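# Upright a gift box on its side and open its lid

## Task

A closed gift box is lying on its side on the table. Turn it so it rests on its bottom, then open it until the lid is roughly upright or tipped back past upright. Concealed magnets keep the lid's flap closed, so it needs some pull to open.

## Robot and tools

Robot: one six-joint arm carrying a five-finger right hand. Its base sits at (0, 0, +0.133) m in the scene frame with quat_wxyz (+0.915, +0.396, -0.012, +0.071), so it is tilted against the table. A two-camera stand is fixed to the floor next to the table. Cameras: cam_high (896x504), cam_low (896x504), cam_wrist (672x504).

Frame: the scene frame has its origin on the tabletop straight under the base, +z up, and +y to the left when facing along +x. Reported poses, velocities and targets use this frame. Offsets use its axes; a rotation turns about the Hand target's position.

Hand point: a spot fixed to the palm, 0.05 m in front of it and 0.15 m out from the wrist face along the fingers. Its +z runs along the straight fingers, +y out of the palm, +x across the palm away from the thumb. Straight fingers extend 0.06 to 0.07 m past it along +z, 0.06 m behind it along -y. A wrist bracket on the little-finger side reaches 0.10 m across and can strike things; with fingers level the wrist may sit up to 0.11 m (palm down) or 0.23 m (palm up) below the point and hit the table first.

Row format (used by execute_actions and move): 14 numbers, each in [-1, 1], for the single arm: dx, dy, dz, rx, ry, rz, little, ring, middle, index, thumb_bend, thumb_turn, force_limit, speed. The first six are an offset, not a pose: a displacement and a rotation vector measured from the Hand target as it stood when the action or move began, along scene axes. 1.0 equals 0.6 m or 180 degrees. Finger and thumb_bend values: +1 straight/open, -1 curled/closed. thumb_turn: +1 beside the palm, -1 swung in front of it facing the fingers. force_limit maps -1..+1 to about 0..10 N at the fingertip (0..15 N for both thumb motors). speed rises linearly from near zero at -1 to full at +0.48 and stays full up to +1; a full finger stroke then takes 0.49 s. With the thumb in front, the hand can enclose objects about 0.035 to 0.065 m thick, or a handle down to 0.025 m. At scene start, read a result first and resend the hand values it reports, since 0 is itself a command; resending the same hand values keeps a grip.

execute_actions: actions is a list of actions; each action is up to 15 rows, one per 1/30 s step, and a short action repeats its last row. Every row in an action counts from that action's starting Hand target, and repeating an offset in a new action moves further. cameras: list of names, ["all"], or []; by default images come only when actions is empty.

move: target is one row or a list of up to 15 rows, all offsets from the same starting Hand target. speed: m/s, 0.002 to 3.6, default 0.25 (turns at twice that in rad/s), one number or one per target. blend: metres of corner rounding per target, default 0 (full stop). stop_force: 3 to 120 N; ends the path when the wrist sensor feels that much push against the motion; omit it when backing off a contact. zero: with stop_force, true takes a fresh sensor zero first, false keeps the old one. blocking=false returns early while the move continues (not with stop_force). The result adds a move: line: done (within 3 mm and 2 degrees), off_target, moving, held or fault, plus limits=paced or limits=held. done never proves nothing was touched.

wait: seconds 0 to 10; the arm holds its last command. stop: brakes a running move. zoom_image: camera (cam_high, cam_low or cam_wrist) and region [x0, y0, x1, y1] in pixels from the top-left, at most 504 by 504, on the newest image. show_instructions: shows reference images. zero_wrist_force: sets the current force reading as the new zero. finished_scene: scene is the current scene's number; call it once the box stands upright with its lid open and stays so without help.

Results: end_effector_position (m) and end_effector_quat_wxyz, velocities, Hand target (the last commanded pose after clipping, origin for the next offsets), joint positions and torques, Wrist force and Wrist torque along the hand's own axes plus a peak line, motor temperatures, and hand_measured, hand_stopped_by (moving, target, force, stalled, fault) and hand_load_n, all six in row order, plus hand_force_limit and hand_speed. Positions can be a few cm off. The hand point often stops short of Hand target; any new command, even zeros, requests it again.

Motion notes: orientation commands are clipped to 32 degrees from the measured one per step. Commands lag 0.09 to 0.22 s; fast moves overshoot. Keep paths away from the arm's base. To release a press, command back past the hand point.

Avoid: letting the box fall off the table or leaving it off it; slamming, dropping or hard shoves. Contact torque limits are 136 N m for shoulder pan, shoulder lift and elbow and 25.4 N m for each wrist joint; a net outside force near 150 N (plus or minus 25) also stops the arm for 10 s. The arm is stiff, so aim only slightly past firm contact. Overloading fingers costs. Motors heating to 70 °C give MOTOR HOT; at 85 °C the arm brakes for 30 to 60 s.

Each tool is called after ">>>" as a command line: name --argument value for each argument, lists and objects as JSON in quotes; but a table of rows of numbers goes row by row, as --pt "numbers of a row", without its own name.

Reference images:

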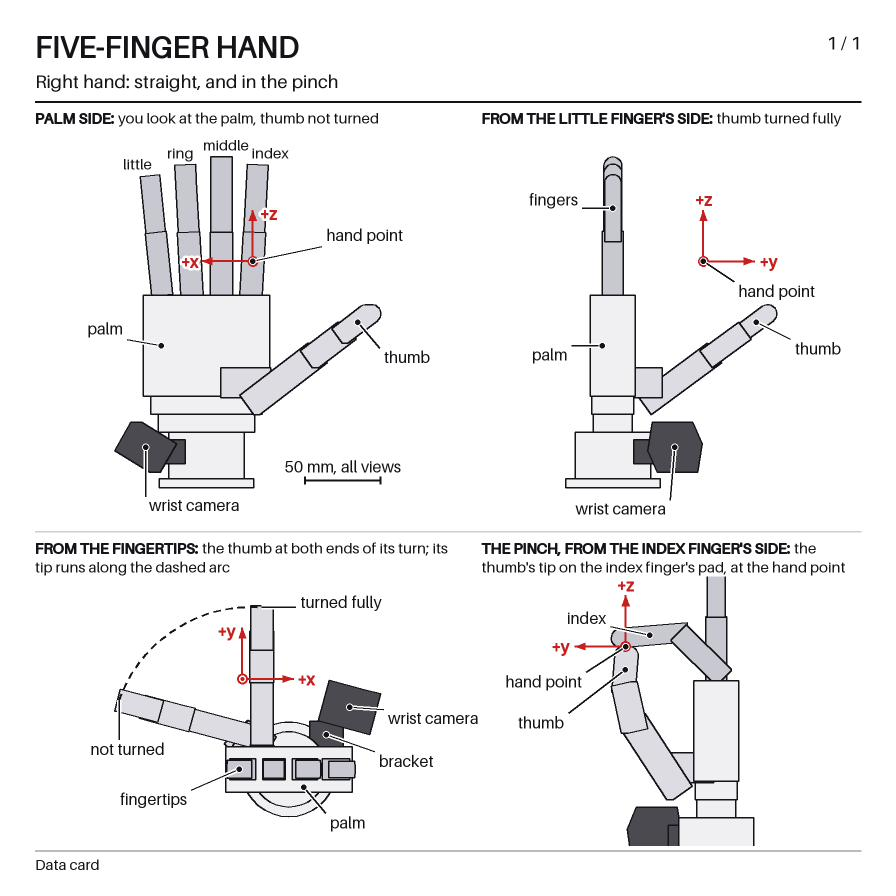

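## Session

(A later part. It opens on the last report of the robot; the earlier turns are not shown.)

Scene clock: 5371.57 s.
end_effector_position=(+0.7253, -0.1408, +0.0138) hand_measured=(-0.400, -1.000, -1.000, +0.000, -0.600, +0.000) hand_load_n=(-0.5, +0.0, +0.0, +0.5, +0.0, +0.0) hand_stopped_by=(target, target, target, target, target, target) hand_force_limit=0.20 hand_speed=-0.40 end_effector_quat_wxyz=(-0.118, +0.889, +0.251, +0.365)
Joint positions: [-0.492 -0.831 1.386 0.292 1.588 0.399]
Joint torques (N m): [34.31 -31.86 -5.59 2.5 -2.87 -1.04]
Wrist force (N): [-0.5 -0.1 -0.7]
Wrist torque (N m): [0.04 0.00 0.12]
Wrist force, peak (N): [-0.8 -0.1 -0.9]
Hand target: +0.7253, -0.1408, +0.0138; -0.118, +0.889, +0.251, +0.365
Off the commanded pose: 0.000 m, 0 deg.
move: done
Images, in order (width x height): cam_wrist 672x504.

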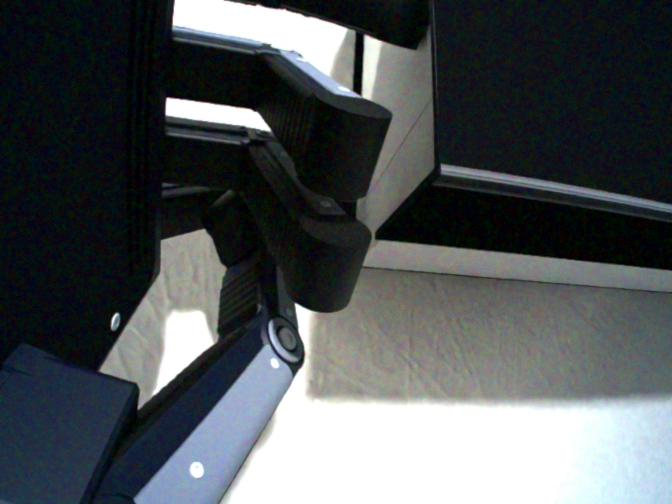

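>>> move --target '[0, 0, -0.015, 0, 0, 0, -0.4, -1, -1, 0.0, -0.6, 0.0, 0.2, -0.4]' --speed 0.008 --stop_force 3 --cameras '["cam_low", "cam_wrist"]'

>>> zoom_image --camera "cam_low" --region '[540, 200, 640, 280]'

Scene clock: 5378.93 s.
end_effector_position=(+0.7253, -0.1408, +0.0079) hand_measured=(-0.400, -1.000, -1.000, +0.000, -0.600, +0.000) hand_load_n=(+0.0, +0.0, +0.0, -1.5, +0.0, +0.5) hand_stopped_by=(target, target, target, target, target, target) hand_force_limit=0.20 hand_speed=-0.40 end_effector_quat_wxyz=(-0.118, +0.889, +0.251, +0.365)
Joint positions: [-0.499 -0.825 1.386 0.286 1.584 0.393]
Joint torques (N m): [43.66 -47.09 -1.25 3.24 0.97 1.59]
Wrist force (N): [1.7 -0.7 -2.6]
Wrist torque (N m): [0.09 -0.02 0.17]
Wrist force, peak (N): [3.5 -0.7 -3.8]
Hand target: +0.7253, -0.1408, +0.0079; -0.118, +0.889, +0.251, +0.365 (not the last commanded pose)
Off the commanded pose: 0.003 m, 0 deg.
move: contact
Images, in order (width x height): cam_low 896x504, cam_wrist 672x504.

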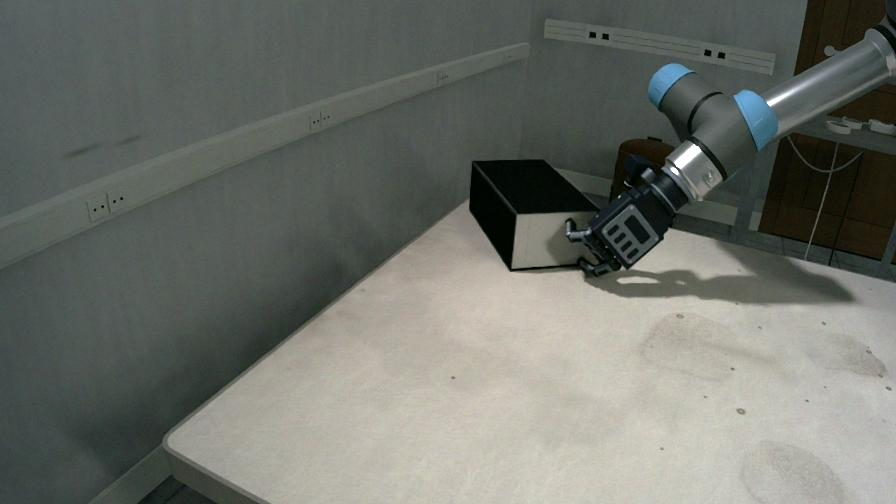

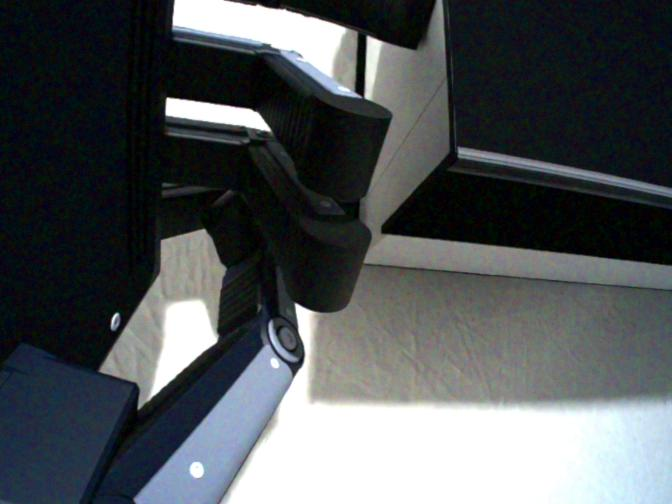

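Scaled by 5.040 from the camera's 896x504 image, which has a finer 1280x720 frame.

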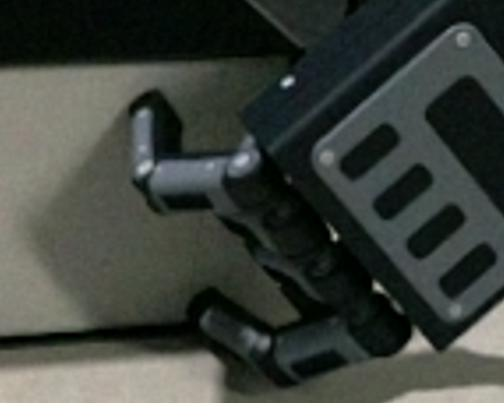

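>>> move --pt "0 0 0.010 0 0 0 -0.4 -1 -1 0.0 -0.6 0.0 0.2 -0.4" --pt "-0.0046 0.007 0.010 -0.0278 -0.0184 0 -0.4 -1 -1 0.0 -0.6 0.0 0.2 -0.4" --pt "0.0014 -0.002 0.010 -0.0278 -0.0184 0 -0.4 -1 -1 0.0 -0.6 0.0 0.2 -0.4" --speed 0.02 --cameras '["cam_low", "cam_wrist"]'

>>> zoom_image --camera "cam_wrist" --region '[250, 0, 450, 280]'

>>> zoom_image --camera "cam_low" --region '[540, 200, 640, 280]'

Scene clock: 5403.17 s.
end_effector_position=(+0.7262, -0.1420, +0.0139) hand_measured=(-0.400, -1.000, -1.000, +0.000, -0.600, +0.000) hand_load_n=(+0.0, +0.0, +0.0, +0.0, +0.0, +0.0) hand_stopped_by=(target, target, target, target, target, target) hand_force_limit=0.20 hand_speed=-0.40 end_effector_quat_wxyz=(-0.071, +0.882, +0.270, +0.379)
Joint positions: [-0.488 -0.847 1.451 0.173 1.615 0.325]
Joint torques (N m): [40.93 -32.21 0.63 -0.51 -2.07 -0.26]
Wrist force (N): [-0.7 0.8 -0.4]
Wrist torque (N m): [0.06 -0.01 0.15]
Wrist force, peak (N): [1.5 -0.7 -2.9]
Hand target: +0.7262, -0.1420, +0.0139; -0.071, +0.882, +0.270, +0.379
Off the commanded pose: 0.000 m, 0 deg.
move: done
Images, in order (width x height): cam_low 896x504, cam_wrist 672x504.

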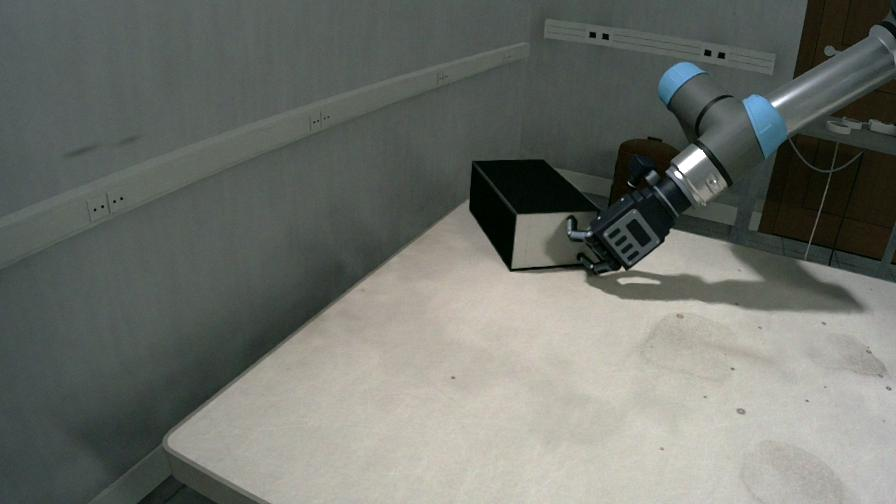

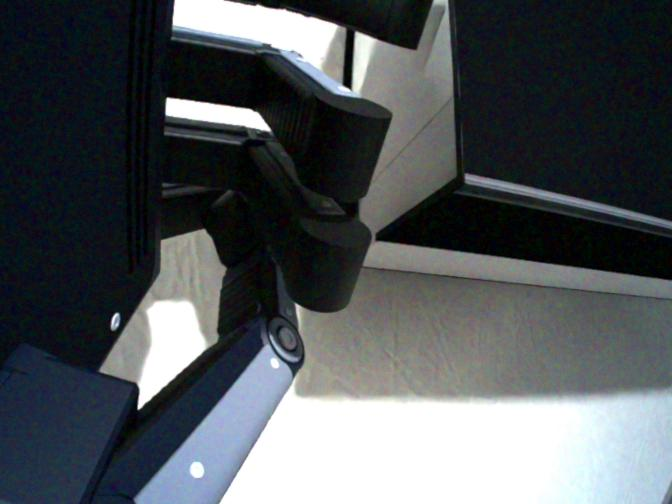

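Scaled by 1.800 from the camera's 672x504 image, which has a finer 960x720 frame.

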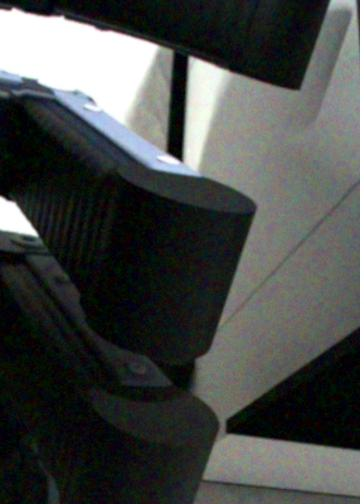

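Scaled by 5.040 from the camera's 896x504 image, which has a finer 1280x720 frame.

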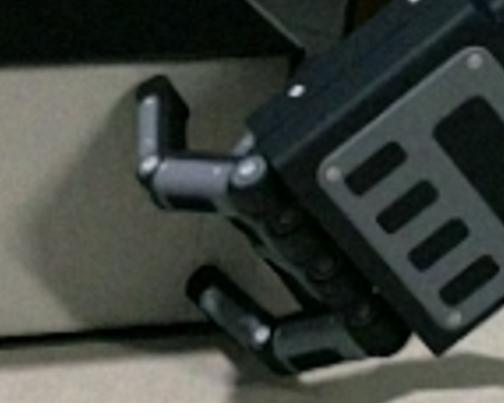

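>>> move --target '[0.0018, -0.0028, 0, 0, 0, 0, -0.4, -1, -1, 0.0, -0.6, 0.0, 0.2, -0.4]' --speed 0.02 --cameras '["cam_wrist"]'

>>> zoom_image --camera "cam_wrist" --region '[250, 0, 450, 280]'

>>> move --target '[0.0018, -0.0028, 0, 0, 0, 0, -0.4, -1, -1, 0.0, -0.6, 0.0, 0.2, -0.4]' --speed 0.02 --cameras '["cam_wrist"]'

>>> zoom_image --camera "cam_wrist" --region '[250, 0, 450, 280]'

Scene clock: 5409.17 s.
end_effector_position=(+0.7273, -0.1437, +0.0139) hand_measured=(-0.400, -1.000, -1.000, +0.000, -0.600, +0.000) hand_load_n=(+0.0, +0.0, +0.0, -0.5, +0.0, +0.0) hand_stopped_by=(target, target, target, target, target, target) hand_force_limit=0.20 hand_speed=-0.40 end_effector_quat_wxyz=(-0.071, +0.882, +0.270, +0.379)
Joint positions: [-0.489 -0.846 1.446 0.177 1.614 0.324]
Joint torques (N m): [32.56 -30.07 -5.67 2.24 -2.93 -1.21]
Wrist force (N): [0.0 0.2 -1.1]
Wrist torque (N m): [0.08 -0.08 0.18]
Wrist force, peak (N): [-0.4 0.8 -0.7]
Hand target: +0.7272, -0.1437, +0.0139; -0.071, +0.882, +0.270, +0.379
Off the commanded pose: 0.000 m, 0 deg.
move: done
Images, in order (width x height): cam_wrist 672x504.

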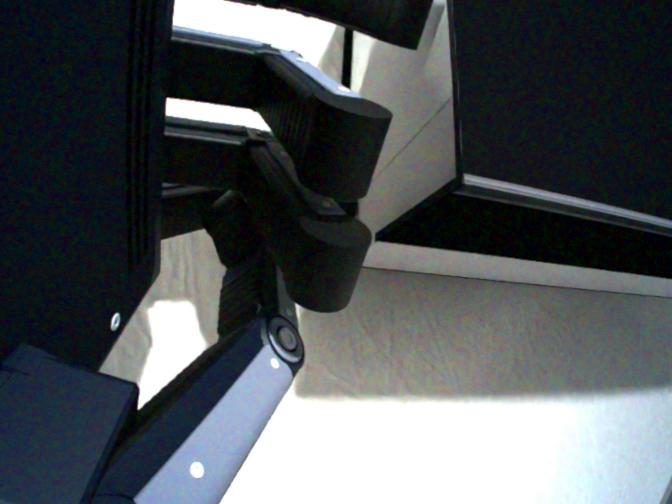

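Scaled by 1.800 from the camera's 672x504 image, which has a finer 960x720 frame.

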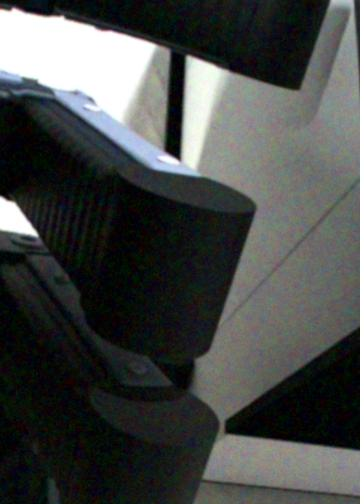

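Scene clock: 5409.87 s.
end_effector_position=(+0.7283, -0.1454, +0.0139) hand_measured=(-0.400, -1.000, -1.000, +0.000, -0.600, +0.000) hand_load_n=(+0.0, +0.0, +0.0, -0.5, +0.0, +0.0) hand_stopped_by=(target, target, target, target, target, target) hand_force_limit=0.20 hand_speed=-0.40 end_effector_quat_wxyz=(-0.071, +0.882, +0.270, +0.379)
Joint positions: [-0.49 -0.846 1.441 0.182 1.613 0.323]
Joint torques (N m): [33.57 -30.65 -5.75 2.32 -2.88 -1.13]
Wrist force (N): [-0.3 0.3 -0.8]
Wrist torque (N m): [0.08 -0.03 0.17]
Wrist force, peak (N): [-0.1 0.2 -1.3]
Hand target: +0.7283, -0.1453, +0.0139; -0.071, +0.882, +0.270, +0.379
Off the commanded pose: 0.000 m, 0 deg.
move: done
Images, in order (width x height): cam_wrist 672x504.

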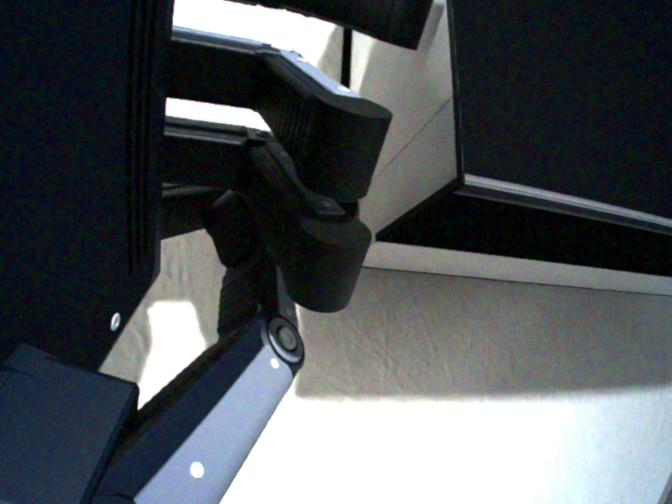

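Scaled by 1.800 from the camera's 672x504 image, which has a finer 960x720 frame.

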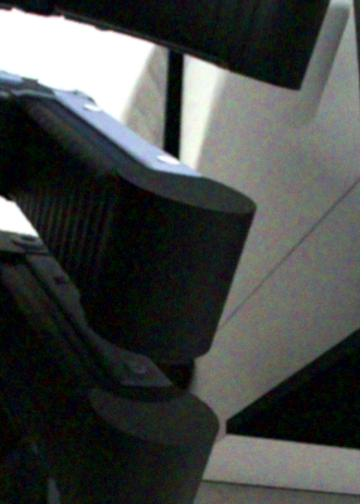

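>>> move --target '[0, 0, -0.012, 0, 0, 0, -0.4, -1, -1, 0.0, -0.6, 0.0, 0.2, -0.4]' --speed 0.008 --stop_force 3 --cameras '["cam_low", "cam_wrist"]'

>>> zoom_image --camera "cam_low" --region '[540, 200, 640, 280]'

Scene clock: 5414.73 s.
end_effector_position=(+0.7283, -0.1453, +0.0090) hand_measured=(-0.400, -1.000, -1.000, +0.000, -0.600, +0.000) hand_load_n=(+0.0, +0.0, +0.5, -2.0, +0.0, +0.0) hand_stopped_by=(target, target, target, target, target, target) hand_force_limit=0.20 hand_speed=-0.40 end_effector_quat_wxyz=(-0.071, +0.882, +0.270, +0.379)
Joint positions: [-0.497 -0.84 1.441 0.176 1.608 0.319]
Joint torques (N m): [43.82 -46.53 0.99 3.27 0.85 1.58]
Wrist force (N): [1.4 0.1 -2.4]
Wrist torque (N m): [0.04 -0.03 0.16]
Wrist force, peak (N): [3.4 0.4 -3.5]
Hand target: +0.7283, -0.1453, +0.0090; -0.071, +0.882, +0.270, +0.379 (not the last commanded pose)
Off the commanded pose: 0.002 m, 0 deg.
move: contact
Images, in order (width x height): cam_low 896x504, cam_wrist 672x504.

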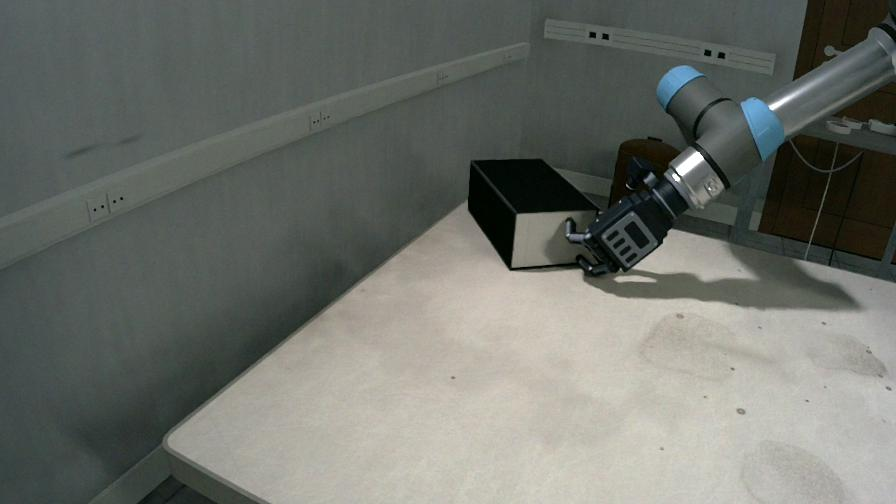

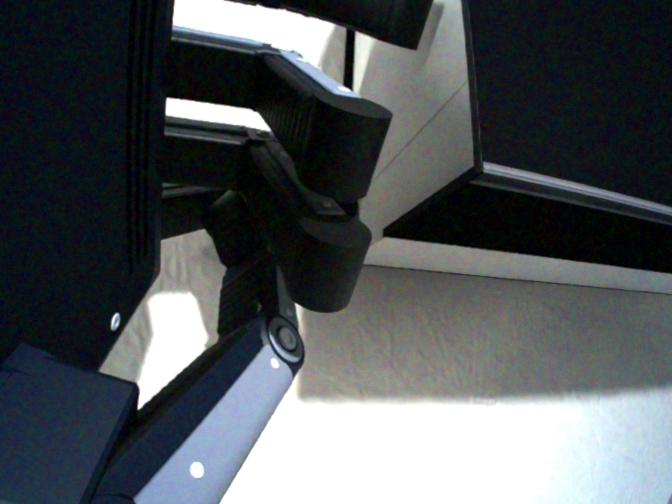

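Scaled by 5.040 from the camera's 896x504 image, which has a finer 1280x720 frame.

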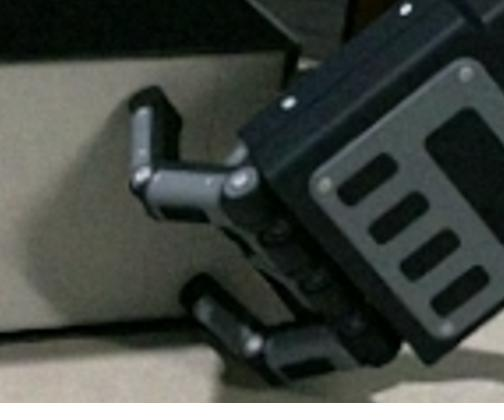

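>>> move --pt "0 0 0.008 0 0 0 -0.4 -1 -1 0.0 -0.6 0.0 0.2 -0.4" --pt "-0.0092 0.0139 0.008 0 0 0 -0.4 -1 -1 0.0 -0.6 0.0 0.2 -0.4" --speed 0.03

>>> move --target '[0, 0, -0.02, 0, 0, 0, -0.4, -1, -1, 0.0, -0.6, 0.0, 0.2, -0.4]' --speed 0.008 --stop_force 3 --cameras '["cam_low", "cam_wrist"]'

>>> zoom_image --camera "cam_low" --region '[540, 200, 640, 280]'

>>> zoom_image --camera "cam_wrist" --region '[250, 0, 450, 280]'

Scene clock: 5424.43 s.
end_effector_position=(+0.7228, -0.1369, +0.0138) hand_measured=(-0.400, -1.000, -1.000, +0.000, -0.600, +0.000) hand_load_n=(+0.0, +0.0, +0.0, +0.0, +0.0, +0.0) hand_stopped_by=(target, target, target, target, target, target) hand_force_limit=0.20 hand_speed=-0.40 end_effector_quat_wxyz=(-0.071, +0.882, +0.270, +0.379) end_effector_velocity=(+0.001, -0.003, +0.000) end_effector_angular_velocity=(-0.001, +0.000, -0.003)
Joint positions: [-0.484 -0.849 1.467 0.159 1.618 0.328]
Joint velocities: [-0.002 0 -0.006 0.004 0 0]
Joint torques (N m): [33.45 -40.89 -11.62 3.16 -1.18 -0.09]
Wrist force (N): [-0.4 0.7 -0.5]
Wrist torque (N m): [0.05 -0.05 0.07]
Wrist force, peak (N): [1.5 0.0 -2.8]
Hand target: +0.7228, -0.1370, +0.0138; -0.071, +0.882, +0.270, +0.379
Off the commanded pose: 0.000 m, 0 deg.
move: done

Scene clock: 5426.17 s.
end_effector_position=(+0.7228, -0.1370, +0.0082) hand_measured=(-0.400, -1.000, -1.000, +0.000, -0.600, +0.000) hand_load_n=(+0.0, +0.0, +0.0, -1.5, +0.0, +0.0) hand_stopped_by=(target, target, target, target, target, target) hand_force_limit=0.20 hand_speed=-0.40 end_effector_quat_wxyz=(-0.071, +0.882, +0.270, +0.379)
Joint positions: [-0.491 -0.842 1.466 0.153 1.612 0.323]
Joint torques (N m): [43.4 -45.49 -3.52 3.29 0.98 1.64]
Wrist force (N): [2.2 0.3 -2.6]
Wrist torque (N m): [0.13 -0.04 0.20]
Wrist force, peak (N): [3.7 -0.2 -4.0]
Hand target: +0.7228, -0.1370, +0.0082; -0.071, +0.882, +0.270, +0.379 (not the last commanded pose)
Off the commanded pose: 0.006 m, 0 deg.
move: contact
Images, in order (width x height): cam_low 896x504, cam_wrist 672x504.

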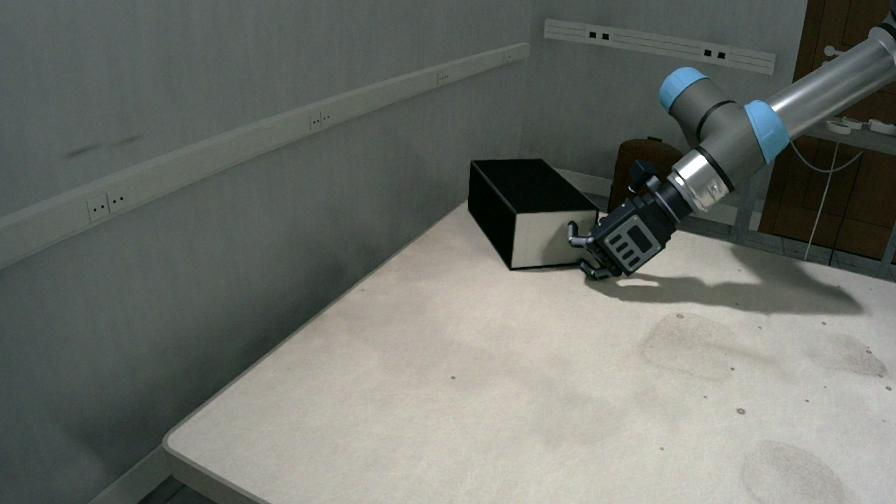

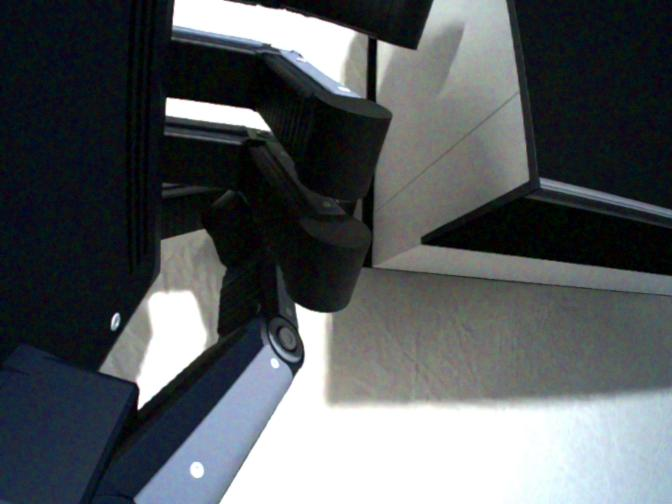

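Scaled by 5.040 from the camera's 896x504 image, which has a finer 1280x720 frame.

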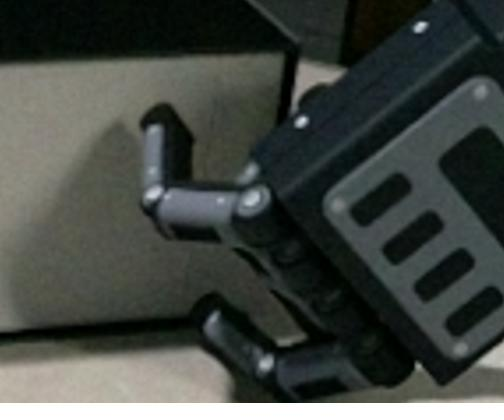

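Scaled by 1.800 from the camera's 672x504 image, which has a finer 960x720 frame.

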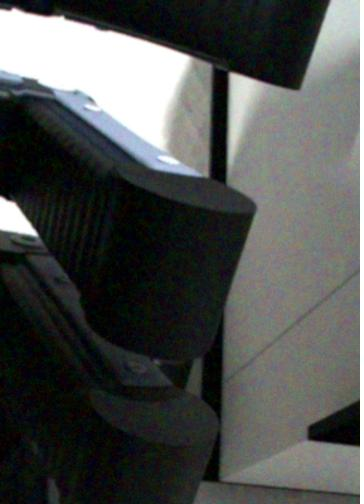

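>>> move --pt "-0.0333 0.05 0.0833 0 0 0 -0.4 -1 -1 0.0 -0.6 0.0 0.2 0.0" --pt "-0.1547 0.0617 0.27 0 0 0 0.25 0.25 0.25 0.5 1.0 0.0 0.2 0.2" --pt "-0.1547 0.0617 0.27 -0.3031 -0.1120 0.2559 0.25 0.25 0.25 0.5 1.0 -0.75 0.2 0.2" --speed 0.15 --cameras '["all"]'

Scene clock: 5667.43 s.
end_effector_position=(+0.6300, -0.1000, +0.1702) hand_measured=(+0.250, +0.250, +0.250, +0.500, +1.000, -0.750) hand_load_n=(+0.0, +0.0, +0.0, +0.0, +0.0, +0.0) hand_stopped_by=(target, target, target, target, target, target) hand_force_limit=0.20 hand_speed=0.20 end_effector_quat_wxyz=(+0.237, +0.572, +0.725, +0.301)
Joint positions: [-0.373 -1.215 1.942 -0.087 1.8 -0.904]
Joint torques (N m): [33.81 -19.2 -10.53 2.8 0.12 -1.18]
Wrist force (N): [-0.6 1.6 -0.4]
Wrist torque (N m): [0.20 -0.03 -0.02]
Wrist force, peak (N): [2.4 -0.3 -2.7]
Hand target: +0.6300, -0.1000, +0.1702; +0.237, +0.572, +0.725, +0.301
Off the commanded pose: 0.000 m, 0 deg.
move: done

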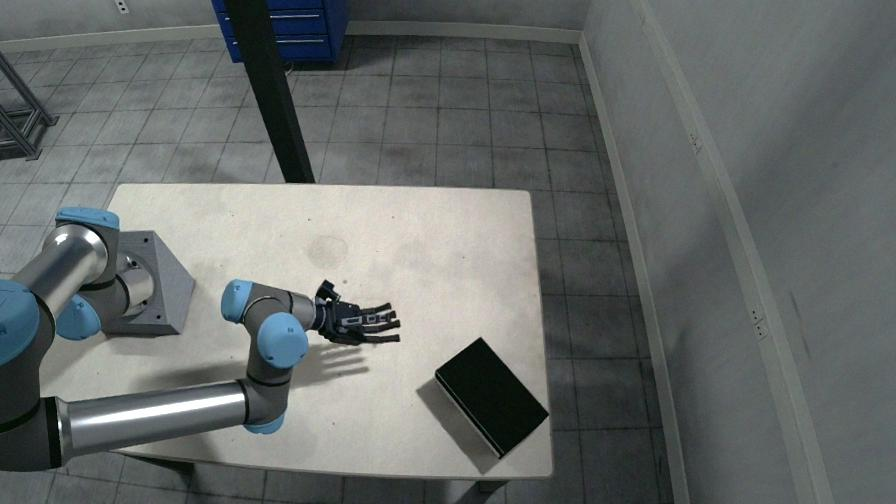

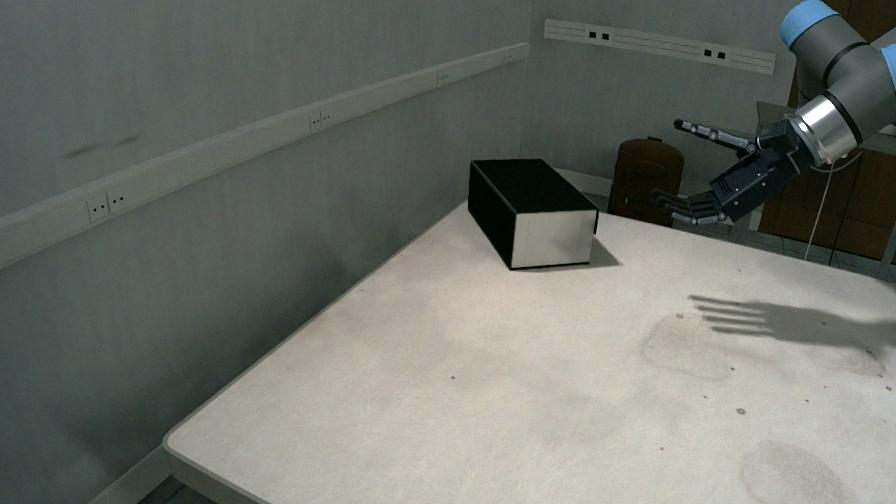

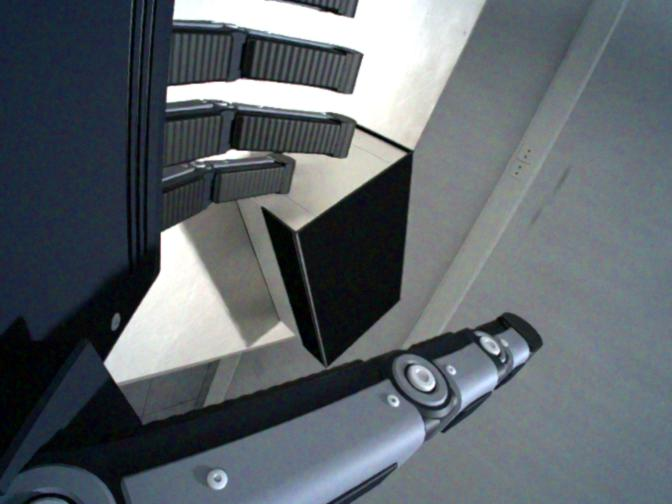

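>>> zoom_image --camera "cam_high" --region '[400, 310, 570, 480]'

>>> zoom_image --camera "cam_low" --region '[450, 140, 640, 290]'

Scaled by 2.965 from the camera's 896x504 image, which has a finer 1280x720 frame.

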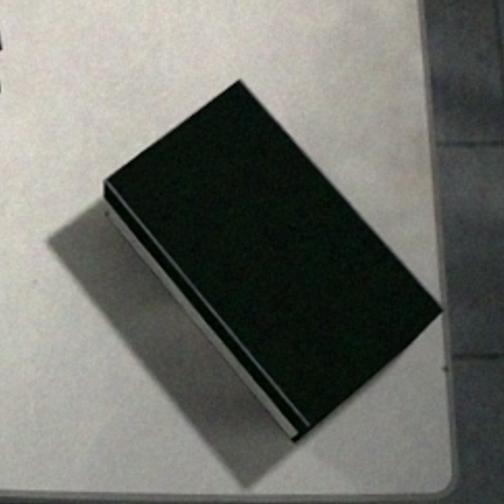

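Scaled by 2.653 from the camera's 896x504 image, which has a finer 1280x720 frame.

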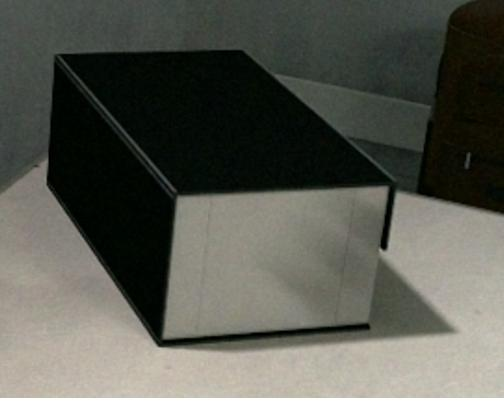

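>>> zoom_image --camera "cam_high" --region '[300, 270, 430, 370]'

>>> zoom_image --camera "cam_low" --region '[640, 90, 860, 260]'

Scaled by 3.877 from the camera's 896x504 image, which has a finer 1280x720 frame.

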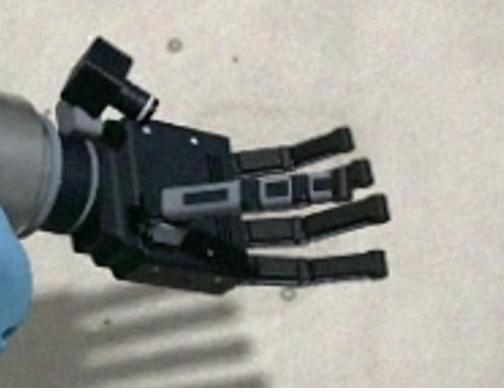

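Scaled by 2.291 from the camera's 896x504 image, which has a finer 1280x720 frame.

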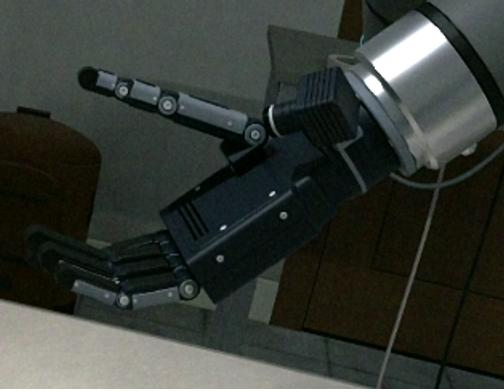

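>>> move --pt "0 0 0 0 0 0 0.25 0.25 0.25 0.5 0.1 -0.75 0.2 0.1" --pt "0.0907 -0.0785 -0.1167 0 0 0.0417 0.25 0.25 0.25 0.5 0.1 -0.75 0.2 0.1" --speed 0.12 --cameras '["all"]'

>>> zoom_image --camera "cam_low" --region '[480, 140, 760, 300]'

Scene clock: 5735.43 s.
end_effector_position=(+0.6844, -0.1470, +0.1001) hand_measured=(+0.250, +0.250, +0.250, +0.500, +0.100, -0.750) hand_load_n=(+0.5, +0.0, +0.0, +0.0, +0.0, +0.0) hand_stopped_by=(target, target, target, target, target, target) hand_force_limit=0.20 hand_speed=0.10 end_effector_quat_wxyz=(+0.217, +0.524, +0.761, +0.315)
Joint positions: [-0.563 -1.093 1.734 0.062 1.601 -1.106]
Joint torques (N m): [29.63 -37.41 -7.3 -0.87 -0.37 0.3]
Wrist force (N): [-0.6 1.1 -0.5]
Wrist torque (N m): [0.13 -0.05 -0.04]
Wrist force, peak (N): [0.5 1.8 -1.0]
Hand target: +0.6844, -0.1471, +0.1001; +0.217, +0.524, +0.761, +0.315
Off the commanded pose: 0.000 m, 0 deg.
move: done

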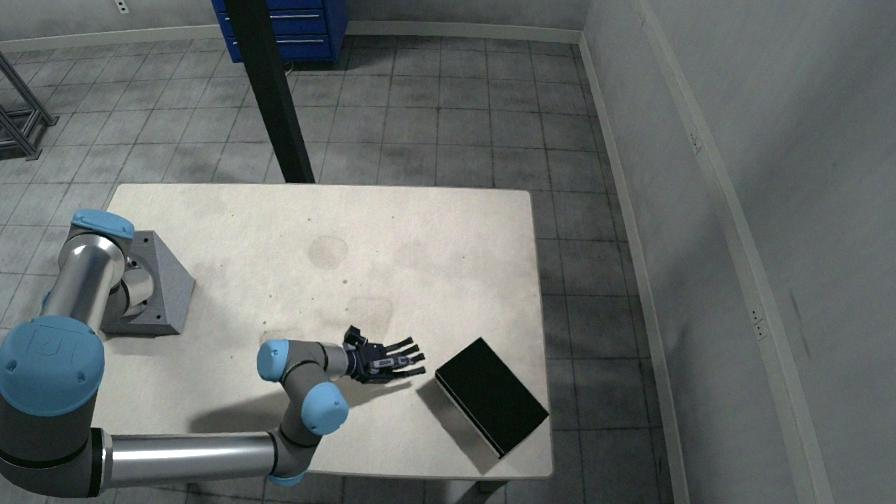

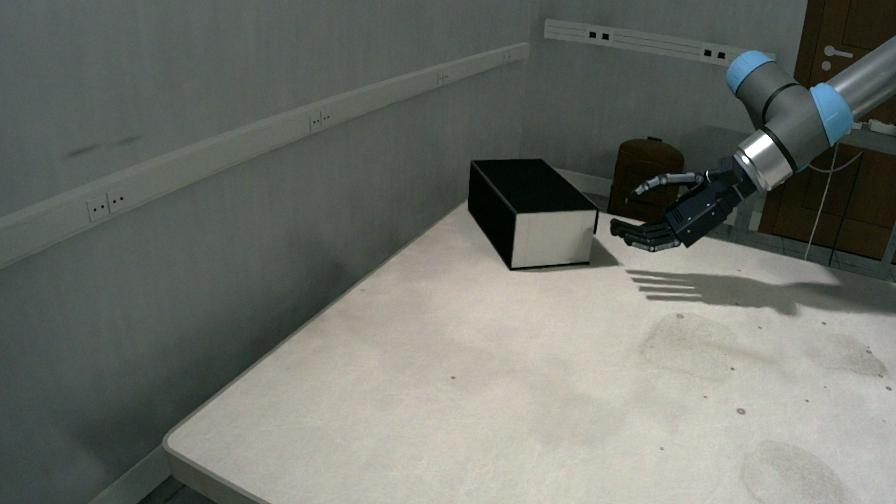

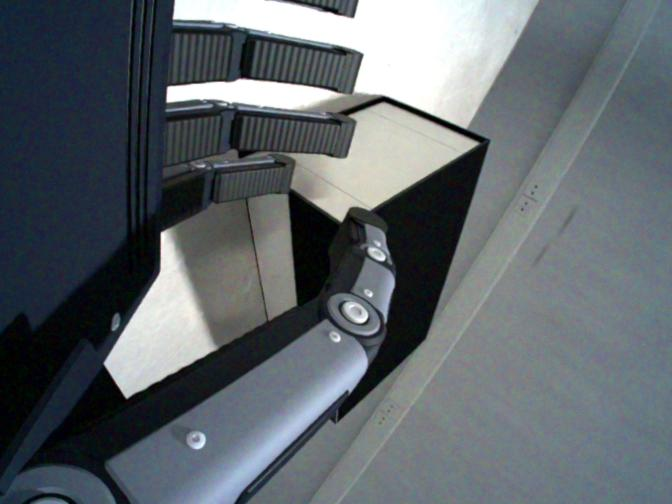

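Scaled by 1.800 from the camera's 896x504 image, which has a finer 1280x720 frame.

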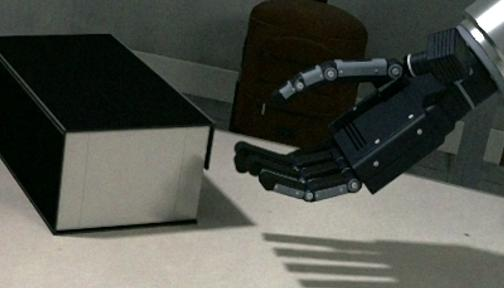

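>>> move --target '[0, 0, -0.0667, 0, 0, 0, 0.25, 0.25, 0.25, 0.5, 0.1, -0.75, 0.2, 0.1]' --speed 0.06

>>> move --target '[0, 0, -0.06, 0, 0, 0, 0.25, 0.25, 0.25, 0.5, 0.1, -0.75, 0.2, 0.1]' --speed 0.01 --stop_force 3 --cameras '["cam_low", "cam_wrist"]'

>>> zoom_image --camera "cam_low" --region '[480, 140, 760, 300]'

Scene clock: 5745.40 s.
end_effector_position=(+0.6845, -0.1470, +0.0600) hand_measured=(+0.250, +0.250, +0.250, +0.500, +0.100, -0.750) hand_load_n=(+0.0, +0.0, +0.5, +0.0, +0.0, -0.5) hand_stopped_by=(target, target, target, target, target, target) hand_force_limit=0.20 hand_speed=0.10 end_effector_quat_wxyz=(+0.217, +0.524, +0.761, +0.315) end_effector_velocity=(-0.001, +0.001, +0.003) end_effector_angular_velocity=(-0.001, +0.002, +0.002)
Joint positions: [-0.621 -1.041 1.737 0.007 1.557 -1.143]
Joint velocities: [0.006 -0.004 0.001 0.006 0.006 0.003]
Joint torques (N m): [39.86 -43.28 -9.92 3.59 0.48 1.84]
Wrist force (N): [-0.7 1.4 -0.7]
Wrist torque (N m): [0.18 -0.03 0.06]
Wrist force, peak (N): [-0.5 1.7 -0.9]
Hand target: +0.6844, -0.1471, +0.0601; +0.217, +0.524, +0.761, +0.315
Off the commanded pose: 0.000 m, 0 deg.
move: done

Scene clock: 5748.27 s.
end_effector_position=(+0.6844, -0.1471, +0.0415) hand_measured=(+0.250, +0.250, +0.250, +0.500, +0.100, -0.750) hand_load_n=(+0.5, +0.0, +0.0, -2.0, +0.0, +0.0) hand_stopped_by=(target, target, target, target, target, target) hand_force_limit=0.20 hand_speed=0.10 end_effector_quat_wxyz=(+0.217, +0.524, +0.761, +0.315)
Joint positions: [-0.647 -1.016 1.735 -0.016 1.537 -1.16]
Joint torques (N m): [38.33 -43.87 4.15 3.48 0.91 1.48]
Wrist force (N): [-0.3 2.6 -2.3]
Wrist torque (N m): [0.13 0.00 0.05]
Wrist force, peak (N): [-0.4 2.8 -6.4]
Hand target: +0.6844, -0.1471, +0.0415; +0.217, +0.524, +0.761, +0.315 (not the last commanded pose)
Off the commanded pose: 0.017 m, 0 deg.
move: contact
Images, in order (width x height): cam_low 896x504, cam_wrist 672x504.

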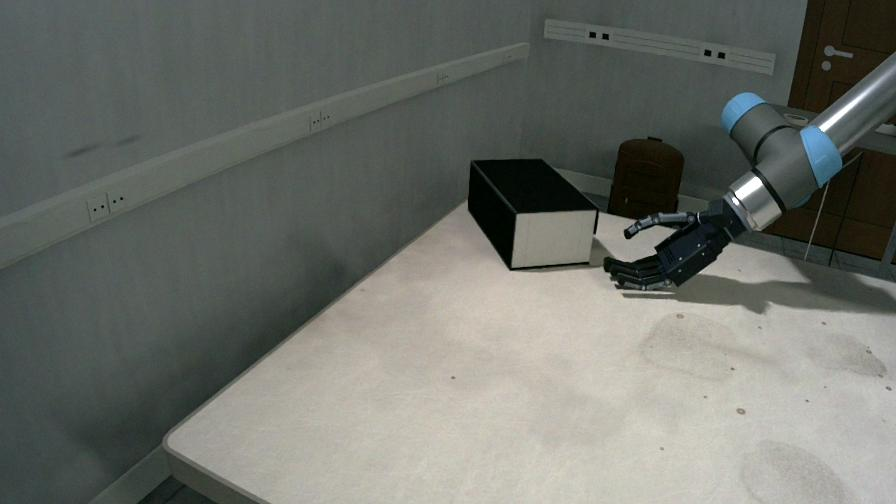

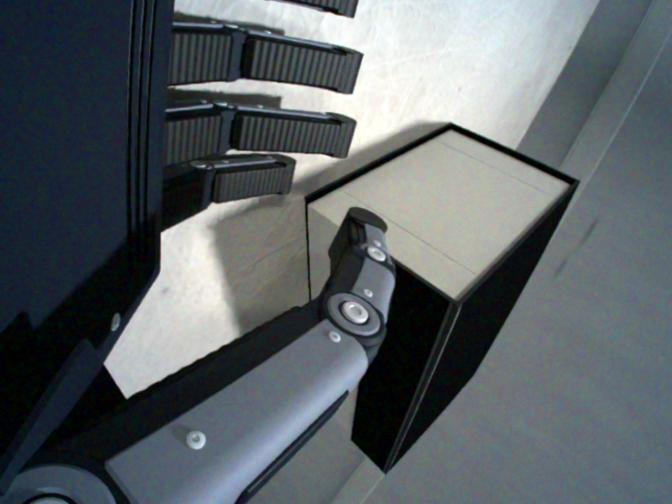

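Scaled by 1.800 from the camera's 896x504 image, which has a finer 1280x720 frame.

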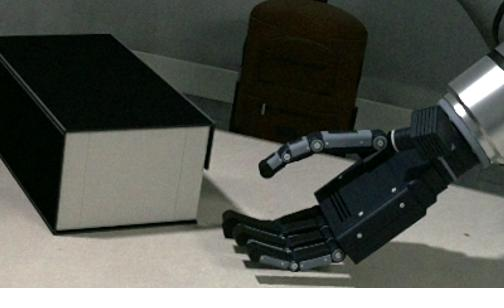

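>>> move --pt "0 0 0.0108 0 0 0 0.25 0.25 0.25 0.5 0.1 -0.75 0.2 0.1" --pt "0.0378 0.0328 0.0108 0 0 0 0.25 0.25 0.25 0.5 0.1 -0.75 0.2 0.1" --speed 0.04 --cameras '["all"]'

>>> zoom_image --camera "cam_low" --region '[480, 140, 760, 300]'

>>> zoom_image --camera "cam_high" --region '[380, 310, 560, 470]'

Scene clock: 5759.83 s.
end_effector_position=(+0.7072, -0.1273, +0.0480) hand_measured=(+0.250, +0.250, +0.250, +0.500, +0.100, -0.750) hand_load_n=(+0.0, +0.0, +0.0, +0.0, +0.0, +0.0) hand_stopped_by=(target, target, target, target, target, target) hand_force_limit=0.20 hand_speed=0.10 end_effector_quat_wxyz=(+0.217, +0.524, +0.761, +0.315) end_effector_velocity=(-0.002, -0.002, +0.000) end_effector_angular_velocity=(-0.001, +0.000, +0.000)
Joint positions: [-0.589 -0.966 1.677 -0.008 1.582 -1.122]
Joint velocities: [-0.004 -0.006 0.006 0 -0.003 -0.003]
Joint torques (N m): [27.99 -45.62 4.44 3.34 -3.29 -0.9]
Wrist force (N): [-0.5 1.2 -0.9]
Wrist torque (N m): [0.14 -0.06 -0.02]
Wrist force, peak (N): [-0.1 2.9 -2.9]
Hand target: +0.7071, -0.1274, +0.0480; +0.217, +0.524, +0.761, +0.315
Off the commanded pose: 0.000 m, 0 deg.
move: done

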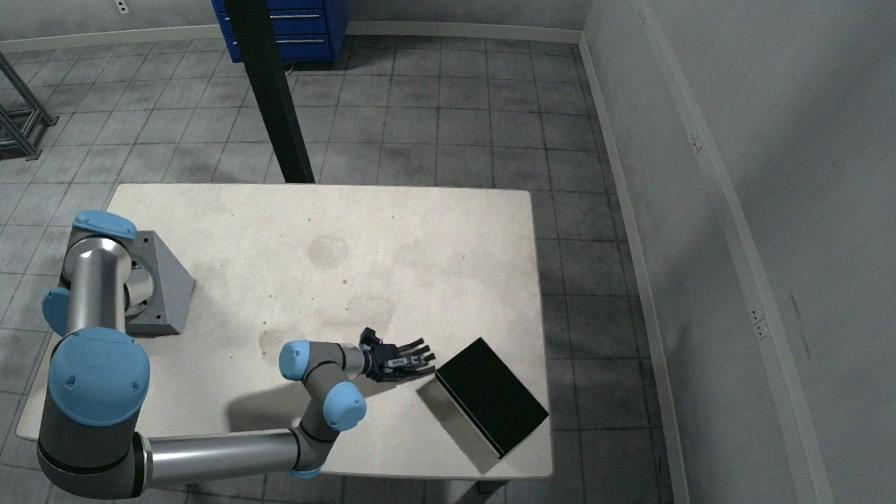

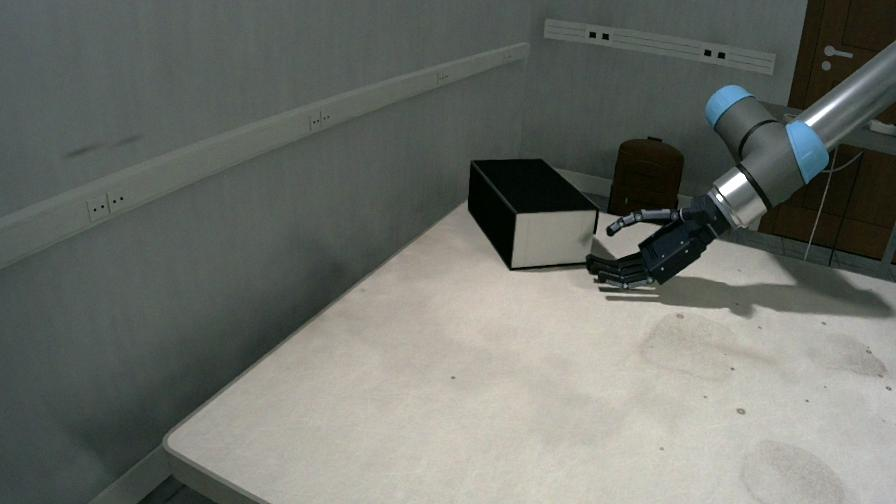

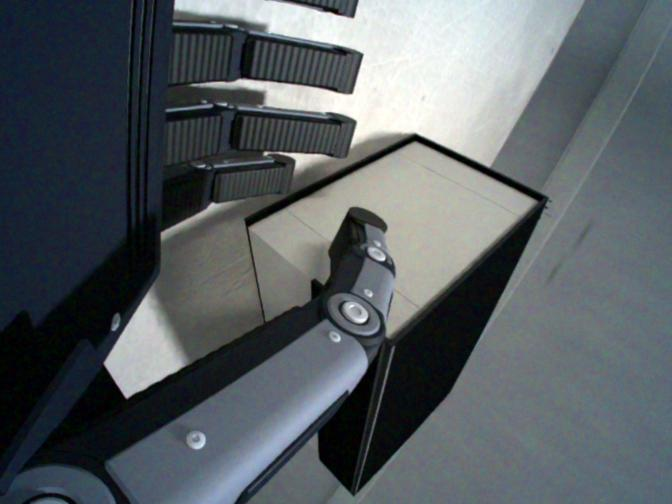

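Scaled by 1.800 from the camera's 896x504 image, which has a finer 1280x720 frame.

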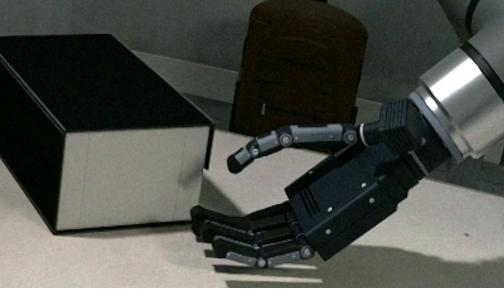

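Scaled by 2.800 from the camera's 896x504 image, which has a finer 1280x720 frame.

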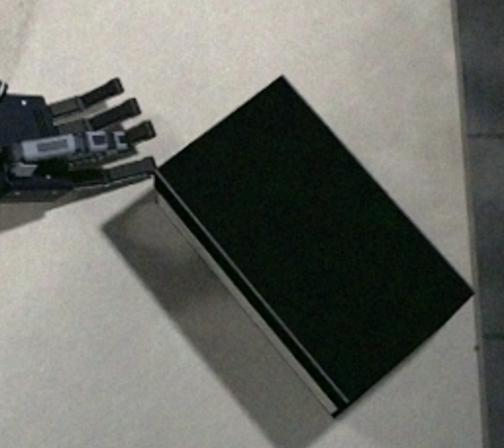

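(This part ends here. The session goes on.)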